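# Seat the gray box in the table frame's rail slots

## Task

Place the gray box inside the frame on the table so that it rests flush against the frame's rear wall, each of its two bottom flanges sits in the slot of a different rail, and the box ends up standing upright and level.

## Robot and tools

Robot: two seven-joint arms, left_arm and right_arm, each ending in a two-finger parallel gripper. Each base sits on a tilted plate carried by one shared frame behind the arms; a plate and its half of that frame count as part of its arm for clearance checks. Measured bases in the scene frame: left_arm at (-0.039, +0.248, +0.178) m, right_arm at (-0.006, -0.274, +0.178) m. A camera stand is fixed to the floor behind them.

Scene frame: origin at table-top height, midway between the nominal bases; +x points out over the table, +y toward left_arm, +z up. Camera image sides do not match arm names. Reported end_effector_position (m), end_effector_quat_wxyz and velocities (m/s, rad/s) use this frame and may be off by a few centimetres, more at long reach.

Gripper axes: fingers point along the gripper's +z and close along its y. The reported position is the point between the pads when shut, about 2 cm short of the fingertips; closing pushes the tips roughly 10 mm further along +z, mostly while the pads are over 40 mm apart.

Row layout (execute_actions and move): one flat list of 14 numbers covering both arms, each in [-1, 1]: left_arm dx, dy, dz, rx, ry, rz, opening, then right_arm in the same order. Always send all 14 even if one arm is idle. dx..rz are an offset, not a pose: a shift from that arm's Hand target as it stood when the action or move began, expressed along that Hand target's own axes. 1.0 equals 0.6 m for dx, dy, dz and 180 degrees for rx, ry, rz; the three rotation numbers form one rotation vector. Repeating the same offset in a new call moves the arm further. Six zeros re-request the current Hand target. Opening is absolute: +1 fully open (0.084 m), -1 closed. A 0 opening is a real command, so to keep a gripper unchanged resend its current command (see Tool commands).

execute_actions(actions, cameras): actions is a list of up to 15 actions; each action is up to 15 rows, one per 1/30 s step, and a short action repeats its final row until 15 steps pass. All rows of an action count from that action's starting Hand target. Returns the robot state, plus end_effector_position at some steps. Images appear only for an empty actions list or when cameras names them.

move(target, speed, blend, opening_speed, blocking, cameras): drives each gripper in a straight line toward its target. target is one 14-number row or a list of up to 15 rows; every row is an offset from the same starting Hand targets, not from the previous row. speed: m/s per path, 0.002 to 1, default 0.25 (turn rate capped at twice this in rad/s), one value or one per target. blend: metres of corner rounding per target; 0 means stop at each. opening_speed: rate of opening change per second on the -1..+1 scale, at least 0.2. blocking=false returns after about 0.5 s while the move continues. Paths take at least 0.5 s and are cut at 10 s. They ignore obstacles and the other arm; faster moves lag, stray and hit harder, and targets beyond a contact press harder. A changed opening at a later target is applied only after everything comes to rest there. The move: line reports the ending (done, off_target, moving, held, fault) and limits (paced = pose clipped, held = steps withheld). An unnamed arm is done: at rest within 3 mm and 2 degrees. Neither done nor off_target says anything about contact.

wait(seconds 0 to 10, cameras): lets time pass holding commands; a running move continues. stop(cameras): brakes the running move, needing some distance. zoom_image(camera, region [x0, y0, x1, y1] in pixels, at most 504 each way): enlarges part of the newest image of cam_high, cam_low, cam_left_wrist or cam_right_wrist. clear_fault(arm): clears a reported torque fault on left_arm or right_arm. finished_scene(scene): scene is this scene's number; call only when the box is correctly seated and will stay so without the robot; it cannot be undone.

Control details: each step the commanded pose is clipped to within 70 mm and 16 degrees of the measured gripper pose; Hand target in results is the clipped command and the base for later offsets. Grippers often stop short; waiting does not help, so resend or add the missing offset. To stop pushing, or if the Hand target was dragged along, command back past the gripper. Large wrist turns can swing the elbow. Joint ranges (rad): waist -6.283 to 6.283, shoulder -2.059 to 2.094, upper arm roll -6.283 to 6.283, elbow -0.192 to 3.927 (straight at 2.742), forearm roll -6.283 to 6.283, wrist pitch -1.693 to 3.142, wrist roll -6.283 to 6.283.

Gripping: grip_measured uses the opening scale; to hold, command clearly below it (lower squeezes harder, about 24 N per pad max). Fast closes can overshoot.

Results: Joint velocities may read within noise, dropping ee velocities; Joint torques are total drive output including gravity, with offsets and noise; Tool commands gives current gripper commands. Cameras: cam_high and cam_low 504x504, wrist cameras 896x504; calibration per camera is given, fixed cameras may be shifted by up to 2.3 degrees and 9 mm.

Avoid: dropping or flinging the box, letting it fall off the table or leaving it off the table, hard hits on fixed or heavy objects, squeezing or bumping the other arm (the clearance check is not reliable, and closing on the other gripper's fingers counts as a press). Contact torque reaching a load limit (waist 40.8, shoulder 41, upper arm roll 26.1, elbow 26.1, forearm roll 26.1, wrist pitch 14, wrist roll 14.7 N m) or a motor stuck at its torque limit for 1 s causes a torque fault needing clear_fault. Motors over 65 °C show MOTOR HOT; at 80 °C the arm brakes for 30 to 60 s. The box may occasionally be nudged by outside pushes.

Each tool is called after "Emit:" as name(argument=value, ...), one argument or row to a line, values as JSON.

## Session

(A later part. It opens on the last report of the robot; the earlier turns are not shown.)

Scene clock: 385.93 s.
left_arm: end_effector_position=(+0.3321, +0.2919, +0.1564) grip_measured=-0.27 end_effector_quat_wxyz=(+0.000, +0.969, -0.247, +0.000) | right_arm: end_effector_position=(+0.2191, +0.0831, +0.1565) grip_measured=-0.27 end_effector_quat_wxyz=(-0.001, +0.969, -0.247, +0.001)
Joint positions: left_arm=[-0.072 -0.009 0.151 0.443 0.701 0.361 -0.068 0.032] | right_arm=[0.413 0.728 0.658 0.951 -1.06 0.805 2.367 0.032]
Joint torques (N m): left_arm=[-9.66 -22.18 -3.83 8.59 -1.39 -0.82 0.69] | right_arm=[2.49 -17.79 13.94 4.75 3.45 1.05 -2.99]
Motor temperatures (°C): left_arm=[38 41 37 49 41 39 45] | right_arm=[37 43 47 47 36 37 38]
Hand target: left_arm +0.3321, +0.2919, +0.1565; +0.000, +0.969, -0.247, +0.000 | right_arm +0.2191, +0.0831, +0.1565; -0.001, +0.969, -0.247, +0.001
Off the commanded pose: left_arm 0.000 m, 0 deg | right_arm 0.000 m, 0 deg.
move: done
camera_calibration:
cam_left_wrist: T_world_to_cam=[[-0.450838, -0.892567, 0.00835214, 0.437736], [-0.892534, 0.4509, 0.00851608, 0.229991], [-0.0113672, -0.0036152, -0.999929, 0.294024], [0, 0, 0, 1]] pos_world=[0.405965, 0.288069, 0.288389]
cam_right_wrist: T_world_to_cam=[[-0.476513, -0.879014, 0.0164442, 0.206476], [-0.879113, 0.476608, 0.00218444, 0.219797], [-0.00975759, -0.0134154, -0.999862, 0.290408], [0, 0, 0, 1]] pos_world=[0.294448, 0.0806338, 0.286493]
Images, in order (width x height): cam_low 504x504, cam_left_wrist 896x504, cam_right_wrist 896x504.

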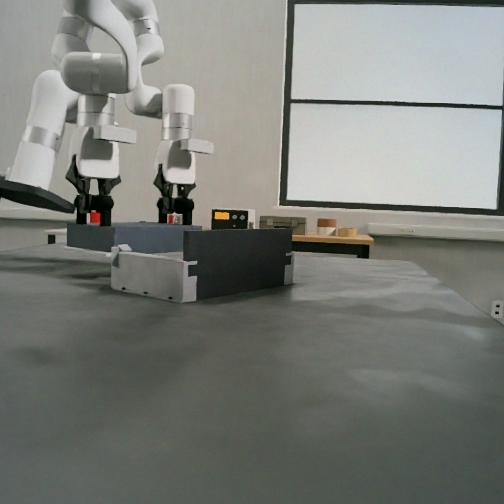

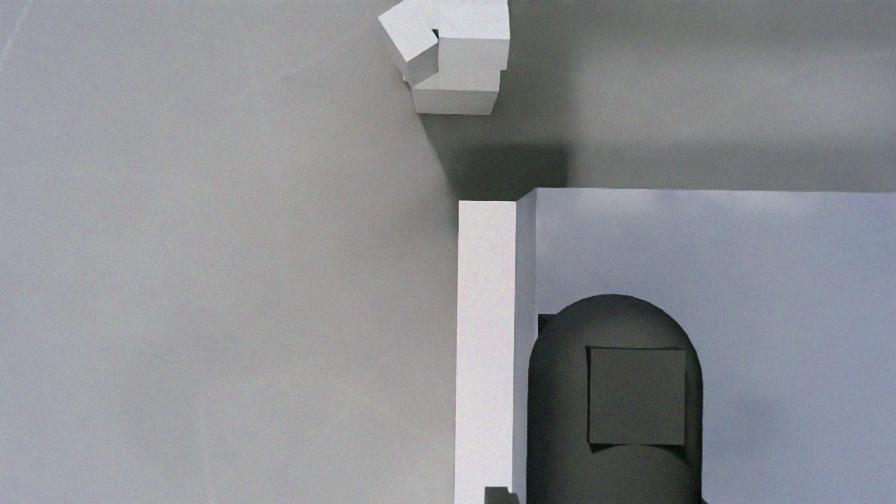

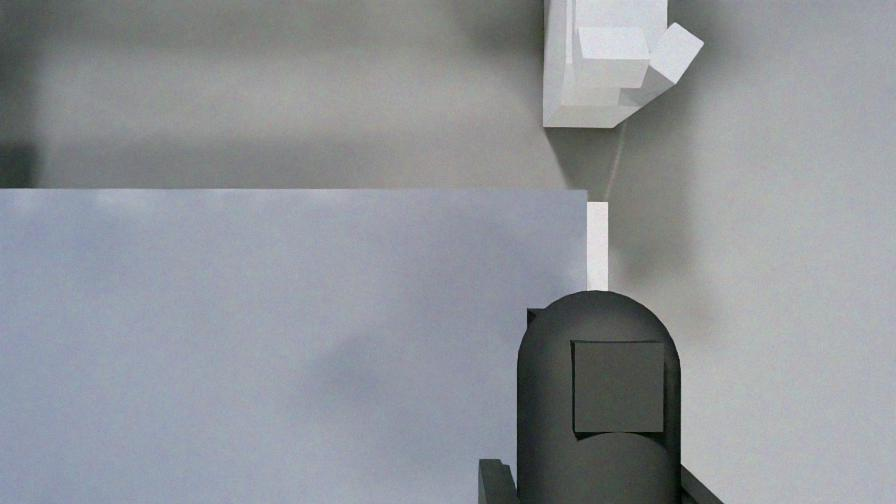

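Emit:
move(
  target=[0.10133, -0.0005, 0, 0, 0, 0.0022, -1, 0.09867, 0.0012, 0, 0, 0, 0.0022, -1],
  speed=0.05,
  cameras=["cam_low", "cam_left_wrist", "cam_right_wrist"],
)

Emit:
zoom_image(
  camera="cam_low",
  region=[65, 190, 205, 310],
)

Emit:
zoom_image(
  camera="cam_left_wrist",
  region=[360, 150, 580, 330],
)

Emit:
zoom_image(
  camera="cam_right_wrist",
  region=[520, 150, 740, 330],
)

Scene clock: 398.67 s.
left_arm: end_effector_position=(+0.3856, +0.2631, +0.1564) grip_measured=-0.27 end_effector_quat_wxyz=(+0.000, +0.968, -0.250, +0.000) | right_arm: end_effector_position=(+0.2707, +0.0542, +0.1565) grip_measured=-0.27 end_effector_quat_wxyz=(-0.001, +0.968, -0.250, +0.001)
Joint positions: left_arm=[-0.12 0.13 0.097 0.628 0.6 0.42 -0.059 0.032] | right_arm=[0.299 0.678 0.648 0.942 -1.045 0.789 2.238 0.032]
Joint torques (N m): left_arm=[-4.12 -20.76 0.31 18.24 -0.92 -0.44 0.62] | right_arm=[1.55 -16.55 7.92 3.14 4.16 0.42 -3.03]
Hand target: left_arm +0.3856, +0.2631, +0.1564; +0.000, +0.968, -0.250, +0.000 | right_arm +0.2707, +0.0541, +0.1565; -0.001, +0.968, -0.250, +0.001
Off the commanded pose: left_arm 0.000 m, 0 deg | right_arm 0.000 m, 0 deg.
move: done
camera_calibration:
cam_left_wrist: T_world_to_cam=[[-0.456975, -0.88944, 0.00835244, 0.437723], [-0.889407, 0.457038, 0.00847419, 0.287933], [-0.0113547, -0.00355623, -0.999929, 0.294506], [0, 0, 0, 1]] pos_world=[0.459462, 0.25878, 0.288389]
cam_right_wrist: T_world_to_cam=[[-0.482521, -0.87573, 0.0164262, 0.207082], [-0.875829, 0.482617, 0.00219859, 0.277654], [-0.00985292, -0.0133256, -0.999863, 0.290545], [0, 0, 0, 1]] pos_world=[0.345961, 0.051219, 0.286493]
Images, in order (width x height): cam_low 504x504, cam_left_wrist 896x504, cam_right_wrist 896x504.

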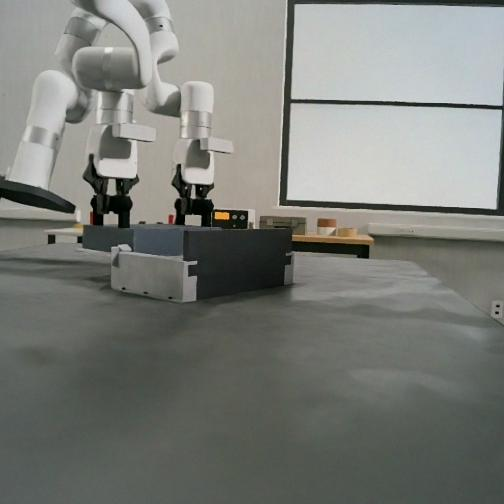

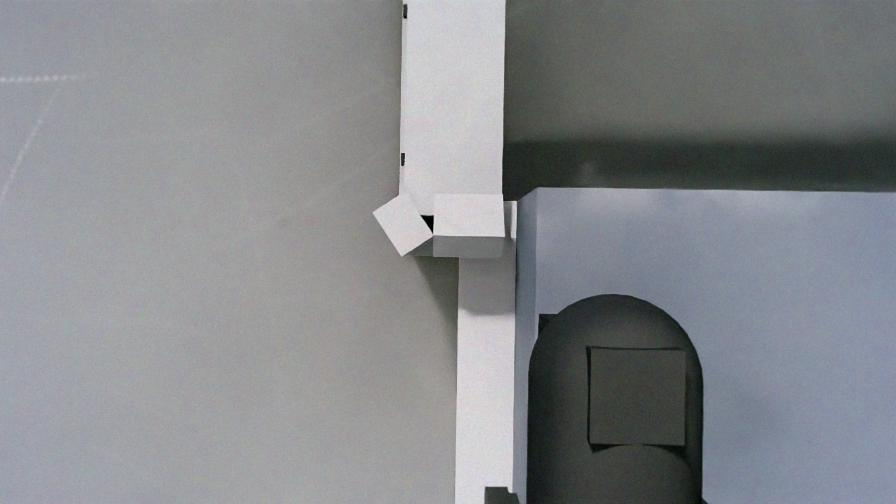

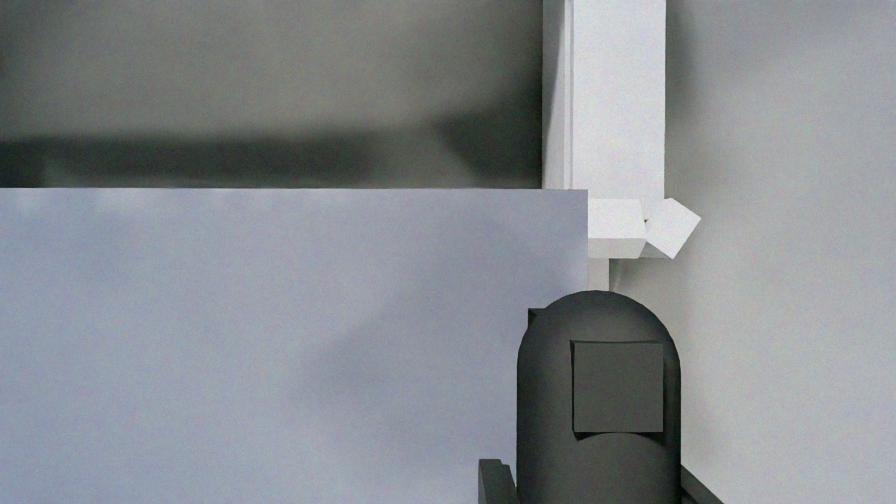

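Scaled by 3.600 from the camera's 504x504 image, which has a finer 720x720 frame.

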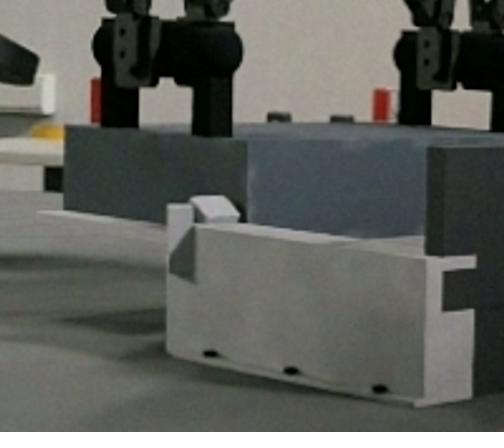

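Scaled by 2.291 from the camera's 896x504 image, which has a finer 1280x720 frame.

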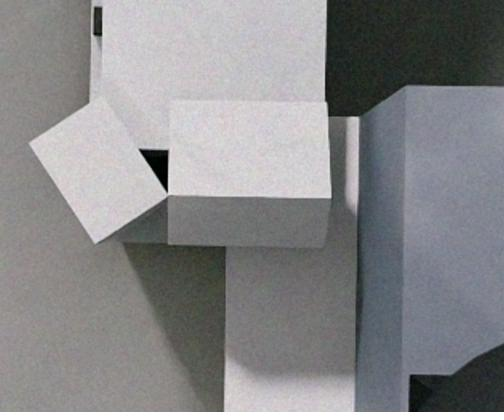

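Scaled by 2.291 from the camera's 896x504 image, which has a finer 1280x720 frame.

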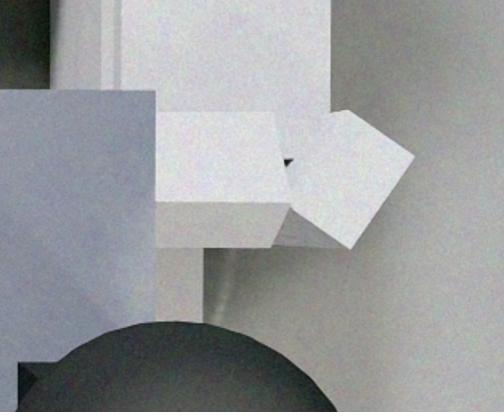

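Emit:
move(
  target=[0.16667, -0.0025, 0, 0, 0, 0, -1, 0.16667, 0.0004, 0, 0, 0, 0, -1],
  speed=0.07,
  cameras=["cam_high", "cam_low", "cam_left_wrist", "cam_right_wrist"],
)

Emit:
zoom_image(
  camera="cam_low",
  region=[85, 190, 225, 310],
)

Scene clock: 406.83 s.
left_arm: end_effector_position=(+0.4738, +0.2159, +0.1564) grip_measured=-0.27 end_effector_quat_wxyz=(+0.000, +0.968, -0.250, +0.000) | right_arm: end_effector_position=(+0.3581, +0.0056, +0.1566) grip_measured=-0.27 end_effector_quat_wxyz=(-0.001, +0.968, -0.250, +0.001)
Joint positions: left_arm=[-0.166 0.357 0.032 0.973 0.488 0.553 -0.04 0.032] | right_arm=[0.133 0.635 0.628 0.993 -1.004 0.784 1.994 0.032]
Joint torques (N m): left_arm=[6.23 -29.99 8.39 22.98 0.43 -0.36 0.69] | right_arm=[-1.39 -17.18 2 -2.93 4.43 7 -3.3]
Motor temperatures (°C): left_arm=[38 41 36 57 41 38 45] | right_arm=[37 44 47 46 36 37 38]
Hand target: left_arm +0.4738, +0.2159, +0.1564; +0.000, +0.968, -0.250, +0.000 | right_arm +0.3581, +0.0054, +0.1566; -0.001, +0.968, -0.250, +0.001
Off the commanded pose: left_arm 0.000 m, 0 deg | right_arm 0.000 m, 0 deg.
move: done
camera_calibration:
cam_left_wrist: T_world_to_cam=[[-0.456975, -0.88944, 0.00835244, 0.436047], [-0.889407, 0.457038, 0.00847419, 0.38795], [-0.0113547, -0.00355623, -0.999929, 0.295339], [0, 0, 0, 1]] pos_world=[0.547662, 0.21158, 0.288389]
cam_right_wrist: T_world_to_cam=[[-0.482524, -0.875734, 0.0161635, 0.20668], [-0.875828, 0.482619, 0.00234337, 0.377662], [-0.00985295, -0.0130257, -0.999867, 0.290858], [0, 0, 0, 1]] pos_world=[0.433361, 0.00251888, 0.286594]

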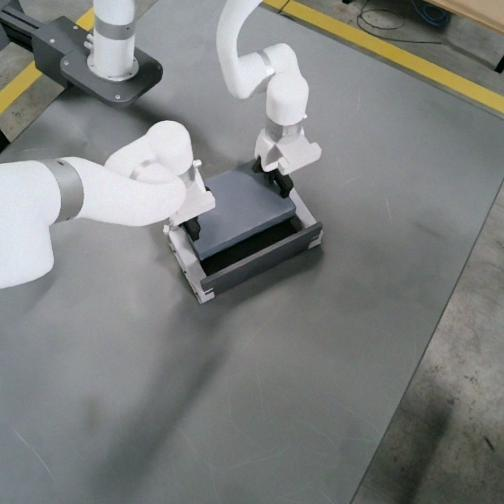

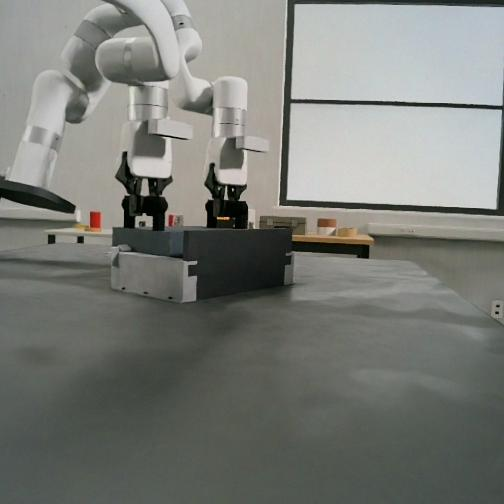

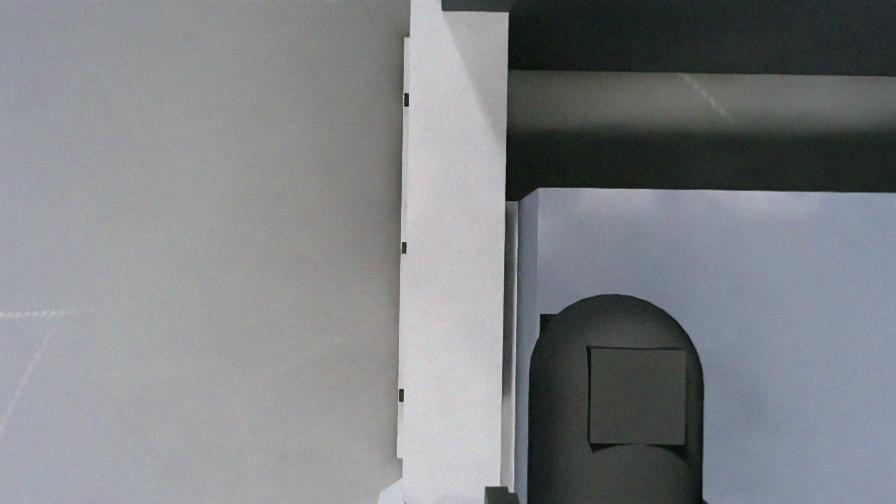

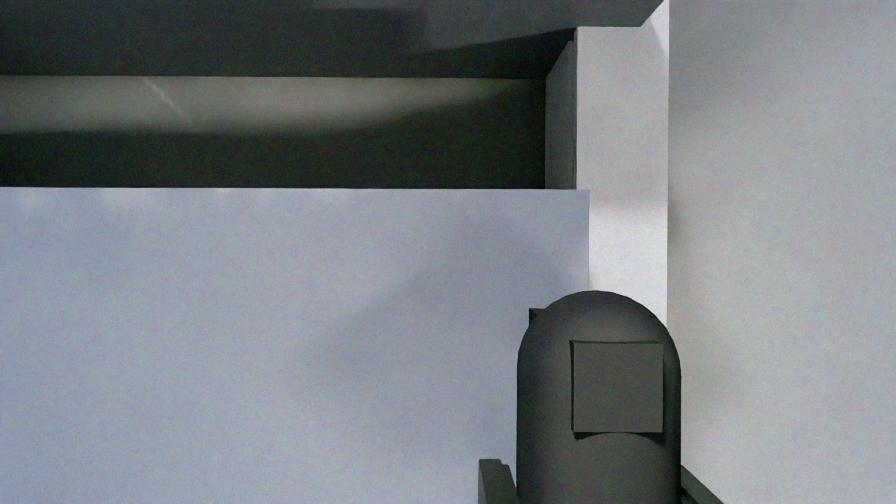

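Scaled by 3.600 from the camera's 504x504 image, which has a finer 720x720 frame.

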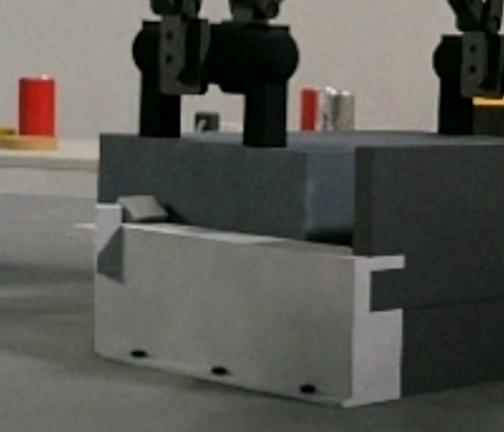

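Emit:
move(
  target=[0.0900, 0.0018, 0, 0, 0, 0, -1, 0.0900, 0.0033, 0, 0, 0, 0, -1],
  speed=0.05,
  cameras=["cam_low", "cam_left_wrist", "cam_right_wrist"],
)

Emit:
zoom_image(
  camera="cam_left_wrist",
  region=[440, 120, 660, 260],
)

Emit:
zoom_image(
  camera="cam_right_wrist",
  region=[440, 120, 660, 260],
)

Emit:
zoom_image(
  camera="cam_low",
  region=[90, 190, 310, 310],
)

Scene clock: 415.47 s.
left_arm: end_effector_position=(+0.5205, +0.1885, +0.1565) grip_measured=-0.27 end_effector_quat_wxyz=(+0.000, +0.968, -0.251, +0.000) | right_arm: end_effector_position=(+0.4045, -0.0221, +0.1568) grip_measured=-0.27 end_effector_quat_wxyz=(-0.001, +0.968, -0.250, +0.001)
Joint positions: left_arm=[-0.189 0.487 0.006 1.185 0.448 0.641 -0.029 0.032] | right_arm=[0.059 0.63 0.615 1.047 -0.977 0.791 1.861 0.032]
Joint torques (N m): left_arm=[11.79 -33.69 10.24 23.79 1.61 -0.68 0.67] | right_arm=[-0.68 -11.99 -0.44 -1.62 3.9 7.99 -3.28]
Motor temperatures (°C): left_arm=[38 42 39 64 41 38 45] | right_arm=[37 44 45 46 36 40 38]
Hand target: left_arm +0.5205, +0.1888, +0.1564; +0.000, +0.968, -0.250, +0.000 | right_arm +0.4044, -0.0225, +0.1566; -0.001, +0.968, -0.250, +0.001
Off the commanded pose: left_arm 0.000 m, 0 deg | right_arm 0.000 m, 0 deg.
move: done
camera_calibration:
cam_left_wrist: T_world_to_cam=[[-0.457295, -0.889275, 0.00848457, 0.433138], [-0.889244, 0.457358, 0.00829161, 0.441904], [-0.011254, -0.00375314, -0.99993, 0.295848], [0, 0, 0, 1]] pos_world=[0.594362, 0.184181, 0.288489]
cam_right_wrist: T_world_to_cam=[[-0.482659, -0.87568, 0.0150086, 0.20507], [-0.875757, 0.482745, 0.00252345, 0.431548], [-0.00945505, -0.0119259, -0.999884, 0.290997], [0, 0, 0, 1]] pos_world=[0.479661, -0.025282, 0.286796]
Images, in order (width x height): cam_low 504x504, cam_left_wrist 896x504, cam_right_wrist 896x504.

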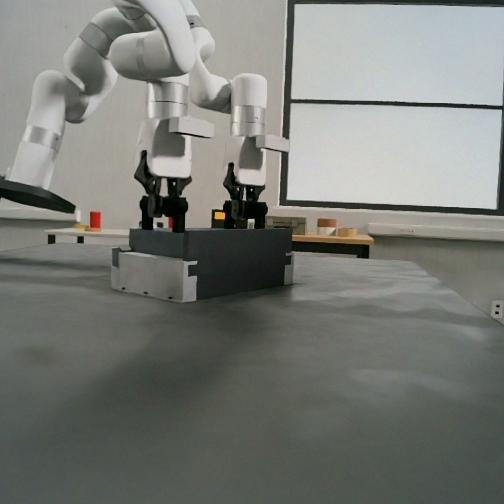

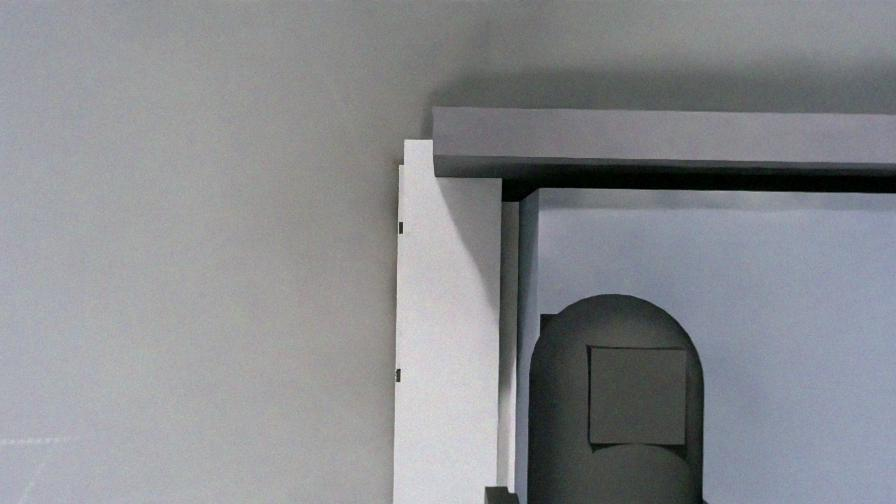

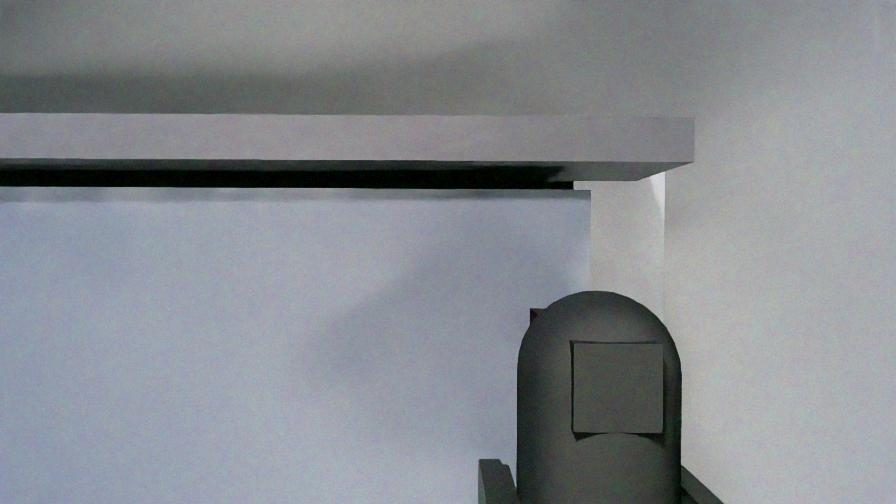

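Scaled by 2.291 from the camera's 896x504 image, which has a finer 1280x720 frame.

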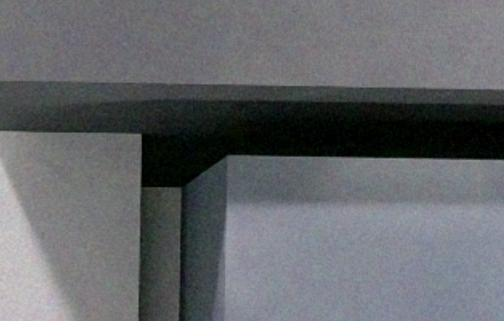

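Scaled by 2.291 from the camera's 896x504 image, which has a finer 1280x720 frame.

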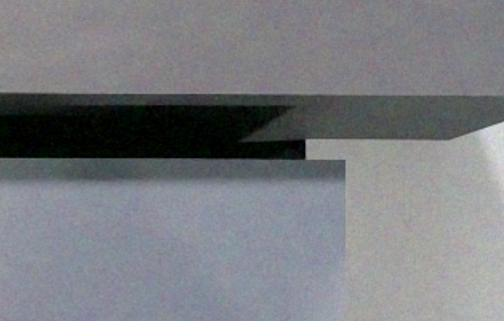

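Scaled by 2.291 from the camera's 504x504 image, which has a finer 720x720 frame.

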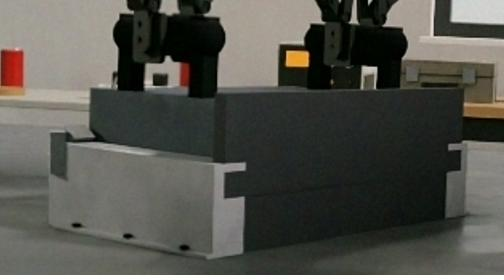

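Emit:
move(
  target=[
    [0.0080, 0.0022, 0, 0, 0, 0, -1, 0.0080, -0.0022, 0, 0, 0, 0, -1],
    [0.0110, 0.0022, 0, 0, 0, 0, -1, 0.0110, -0.0022, 0, 0, 0, 0, -1],
  ],
  speed=[0.03, 0.01],
  blend=[0.001, 0],
  cameras=["cam_left_wrist", "cam_right_wrist"],
)

Emit:
zoom_image(
  camera="cam_left_wrist",
  region=[440, 120, 660, 260],
)

Emit:
zoom_image(
  camera="cam_right_wrist",
  region=[440, 120, 660, 260],
)

Scene clock: 420.20 s.
left_arm: end_effector_position=(+0.5257, +0.1845, +0.1564) grip_measured=-0.27 end_effector_quat_wxyz=(+0.000, +0.968, -0.250, +0.000) | right_arm: end_effector_position=(+0.4107, -0.0246, +0.1566) grip_measured=-0.27 end_effector_quat_wxyz=(+0.000, +0.968, -0.250, +0.001)
Joint positions: left_arm=[-0.192 0.504 0.003 1.211 0.444 0.653 -0.031 0.032] | right_arm=[0.054 0.634 0.613 1.061 -0.972 0.797 1.845 0.032]
Joint torques (N m): left_arm=[-4.48 -30.48 1.03 19.73 -0.19 -0.95 0.4] | right_arm=[-0.08 -13.03 6.08 7.52 3.3 4.04 -3.14]
Motor temperatures (°C): left_arm=[38 43 40 67 41 37 45] | right_arm=[37 44 45 46 36 42 38]
Hand target: left_arm +0.5256, +0.1845, +0.1564; +0.000, +0.968, -0.250, +0.000 | right_arm +0.4108, -0.0245, +0.1566; -0.001, +0.968, -0.250, +0.001
Off the commanded pose: left_arm 0.000 m, 0 deg | right_arm 0.000 m, 0 deg.
MOTOR HOT: joint 4 (elbow) of the left arm reports 67 °C; the controller stops that arm at 80 °C. To cool a motor, set the load down, stop pushing, or move to a pose that needs little force. At that limit the left arm can sag while its brakes close.
move: done; blend cut to 0.0009 m at target 1
camera_calibration:
cam_left_wrist: T_world_to_cam=[[-0.456657, -0.889605, 0.00821781, 0.431802], [-0.889572, 0.456718, 0.00843309, 0.448585], [-0.0112553, -0.00345931, -0.999931, 0.29574], [0, 0, 0, 1]] pos_world=[0.599562, 0.180279, 0.288388]
cam_right_wrist: T_world_to_cam=[[-0.482636, -0.875661, 0.0167385, 0.205729], [-0.875765, 0.482734, 0.00214068, 0.438328], [-0.00995475, -0.0136258, -0.999858, 0.291016], [0, 0, 0, 1]] pos_world=[0.486061, -0.0274811, 0.286592]
Images, in order (width x height): cam_left_wrist 896x504, cam_right_wrist 896x504.

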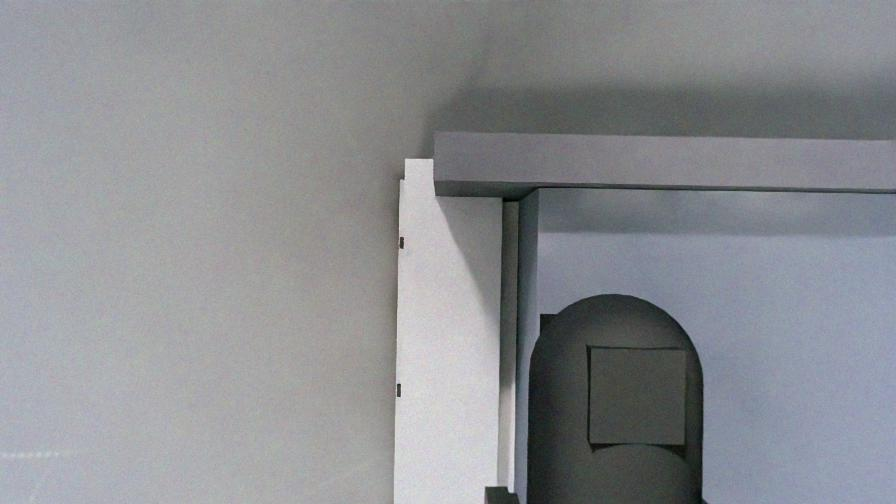

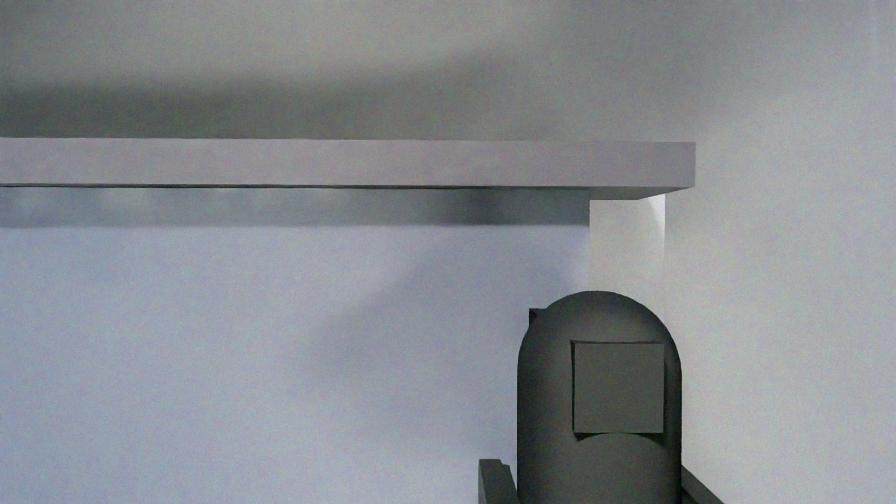

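Scaled by 2.291 from the camera's 896x504 image, which has a finer 1280x720 frame.

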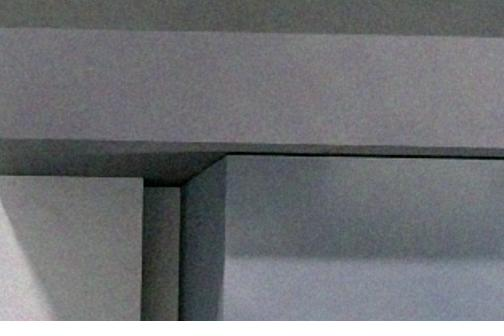

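Scaled by 2.291 from the camera's 896x504 image, which has a finer 1280x720 frame.

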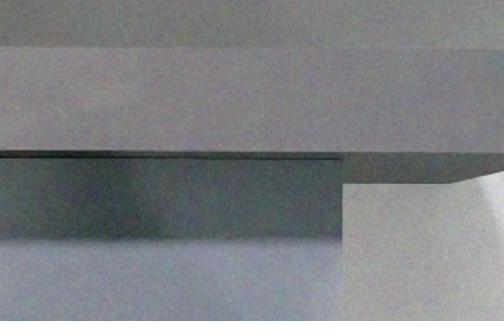

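Emit:
move(
  target=[
    [0.0015, 0, 0, 0, 0, 0, -1, 0.0015, 0, 0, 0, 0, 0, -1],
    [0.0015, 0, 0.0067, 0, 0, 0, -1, 0.0015, 0, 0.0067, 0, 0, 0, -1],
  ],
  speed=0.02,
  cameras=["cam_low"],
)

Scene clock: 423.70 s.
left_arm: end_effector_position=(+0.5266, +0.1836, +0.1527) grip_measured=-0.27 end_effector_quat_wxyz=(+0.000, +0.968, -0.251, +0.000) | right_arm: end_effector_position=(+0.4116, -0.0251, +0.1527) grip_measured=-0.27 end_effector_quat_wxyz=(+0.000, +0.968, -0.250, +0.001)
Joint positions: left_arm=[-0.192 0.515 0.004 1.216 0.446 0.646 -0.032 0.032] | right_arm=[0.055 0.643 0.606 1.064 -0.981 0.792 1.848 0.032]
Joint torques (N m): left_arm=[16.75 -11.36 10.6 12.11 3.35 -3.37 -1.13] | right_arm=[3.45 -5.93 -0.36 18.31 -5.34 -4.03 2.62]
Motor temperatures (°C): left_arm=[38 43 39 66 41 38 45] | right_arm=[37 44 45 46 36 41 38]
Hand target: left_arm +0.5264, +0.1840, +0.1524; +0.000, +0.968, -0.250, +0.000 | right_arm +0.4116, -0.0250, +0.1526; -0.001, +0.968, -0.250, +0.001
Off the commanded pose: left_arm 0.001 m, 0 deg | right_arm 0.000 m, 0 deg.
MOTOR HOT: still on. Joint 4 (elbow) of the left arm reports 66 °C.
move: done
Images, in order (width x height): cam_low 504x504.

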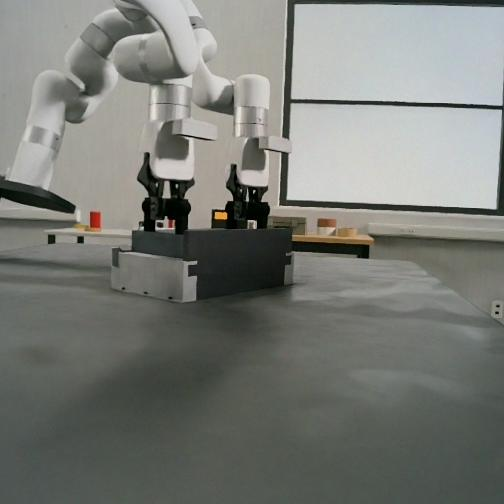

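Emit:
move(
  target=[
    [0, 0, 0, 0, 0, 0, 0.6, 0, 0, 0, 0, 0, 0, 0.6],
    [0, 0, -0.15, 0, 0, 0, 0.6, 0, 0, -0.15, 0, 0, 0, 0.6],
  ],
  speed=0.12,
  opening_speed=0.8,
  cameras=["all"],
)

Emit:
zoom_image(
  camera="cam_low",
  region=[90, 190, 310, 310],
)

Emit:
zoom_image(
  camera="cam_high",
  region=[150, 150, 340, 320],
)

Scene clock: 430.43 s.
left_arm: end_effector_position=(+0.5264, +0.1840, +0.2424) grip_measured=+0.59 end_effector_quat_wxyz=(+0.000, +0.968, -0.250, +0.000) | right_arm: end_effector_position=(+0.4114, -0.0250, +0.2426) grip_measured=+0.59 end_effector_quat_wxyz=(-0.001, +0.968, -0.250, +0.001)
Joint positions: left_arm=[-0.214 0.337 -0.036 1.225 0.385 0.838 0.007 0.069] | right_arm=[0.007 0.448 0.746 1.051 -0.76 0.919 1.721 0.069]
Joint torques (N m): left_arm=[-16.68 -28 -7.26 14.71 -1.92 -0.36 0.73] | right_arm=[2.22 -17.38 11.82 18 2.75 0.24 -2.88]
Motor temperatures (°C): left_arm=[39 42 40 61 41 37 45] | right_arm=[37 44 45 48 36 41 38]
Hand target: left_arm +0.5265, +0.1840, +0.2424; +0.000, +0.968, -0.250, +0.000 | right_arm +0.4114, -0.0250, +0.2426; -0.001, +0.968, -0.250, +0.001
Off the commanded pose: left_arm 0.000 m, 0 deg | right_arm 0.000 m, 0 deg.
MOTOR HOT: cleared for the motors of the left arm.
move: done
camera_calibration:
cam_left_wrist: T_world_to_cam=[[-0.456975, -0.88944, 0.00835244, 0.431039], [-0.889407, 0.457037, 0.00847419, 0.448674], [-0.0113547, -0.00355623, -0.999929, 0.381718], [0, 0, 0, 1]] pos_world=[0.600362, 0.17968, 0.374289]
cam_right_wrist: T_world_to_cam=[[-0.482519, -0.875729, 0.016562, 0.204149], [-0.875829, 0.482616, 0.00223791, 0.438902], [-0.00995289, -0.0134256, -0.99986, 0.377009], [0, 0, 0, 1]] pos_world=[0.486661, -0.0279809, 0.372593]

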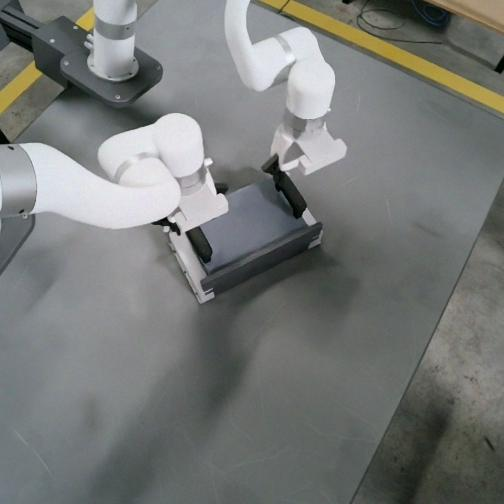

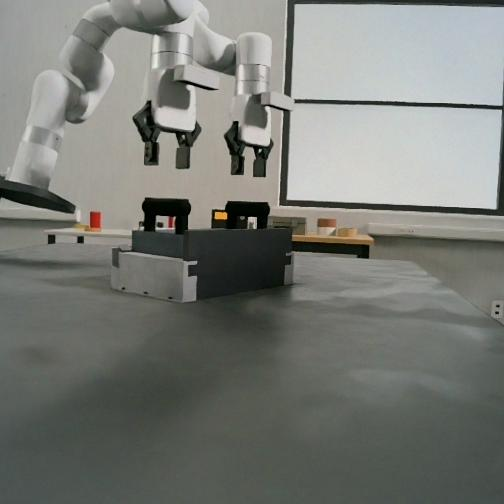

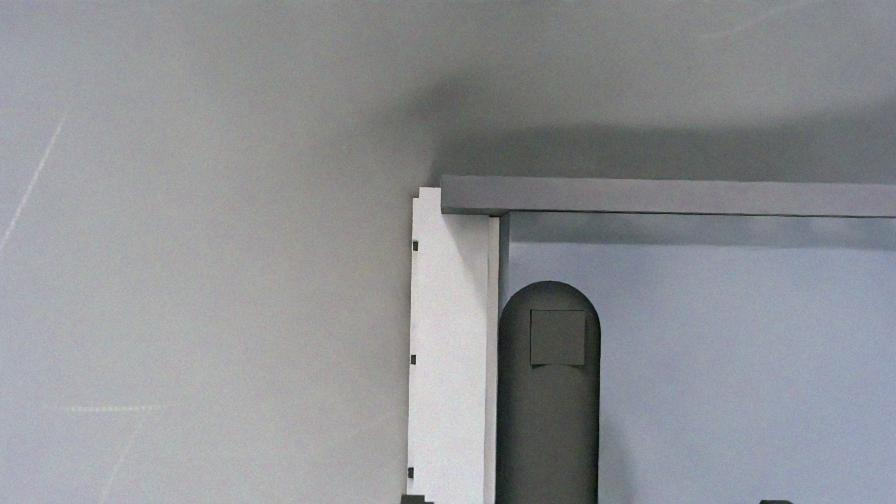

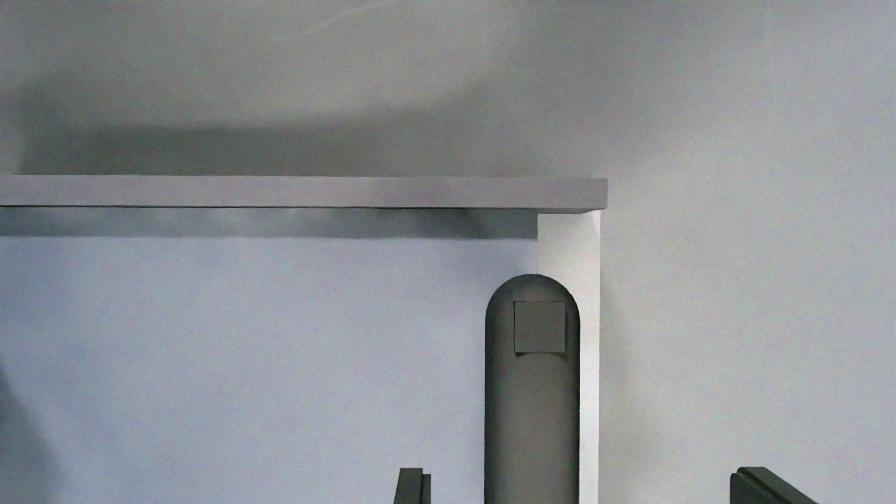

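Scaled by 2.291 from the camera's 504x504 image, which has a finer 720x720 frame.

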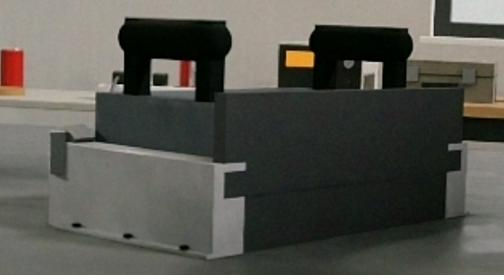

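Scaled by 2.653 from the camera's 504x504 image, which has a finer 720x720 frame.

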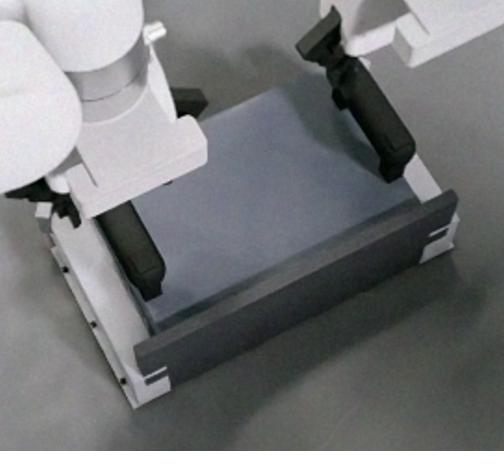

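Emit:
zoom_image(
  camera="cam_left_wrist",
  region=[400, 160, 620, 300],
)

Emit:
zoom_image(
  camera="cam_left_wrist",
  region=[700, 160, 896, 280],
)

Emit:
zoom_image(
  camera="cam_right_wrist",
  region=[400, 160, 620, 300],
)

Emit:
zoom_image(
  camera="cam_right_wrist",
  region=[0, 160, 200, 280],
)

Emit:
zoom_image(
  camera="cam_low",
  region=[105, 200, 205, 300],
)

Scaled by 2.291 from the camera's 896x504 image, which has a finer 1280x720 frame.

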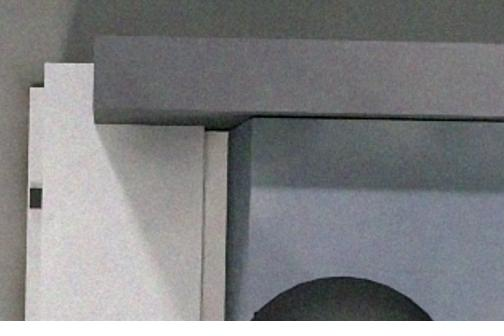

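Scaled by 2.571 from the camera's 896x504 image, which has a finer 1280x720 frame.

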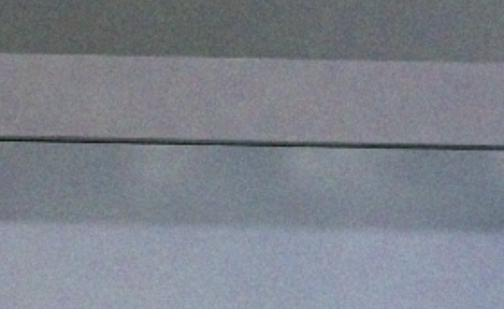

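Scaled by 2.291 from the camera's 896x504 image, which has a finer 1280x720 frame.

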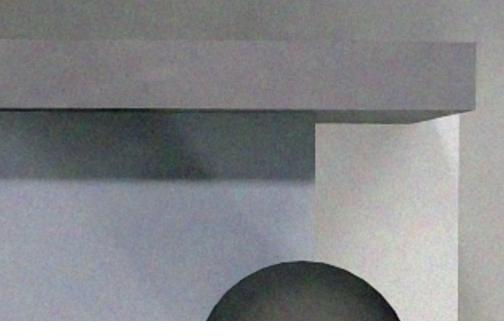

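Scaled by 2.520 from the camera's 896x504 image, which has a finer 1280x720 frame.

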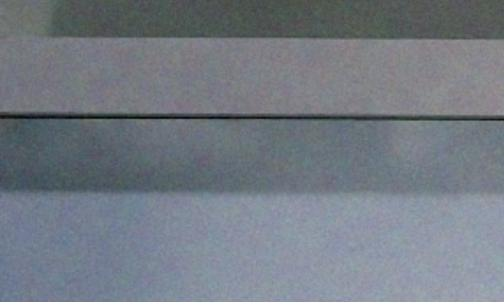

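Scaled by 5.040 from the camera's 504x504 image, which has a finer 720x720 frame.

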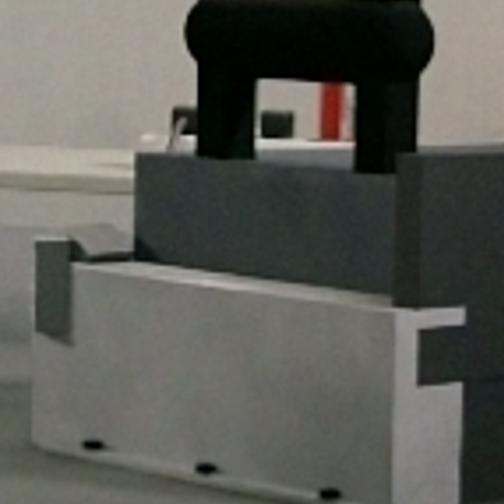

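Emit:
finished_scene(
  scene=1,
)

The scene is finished: the task was done.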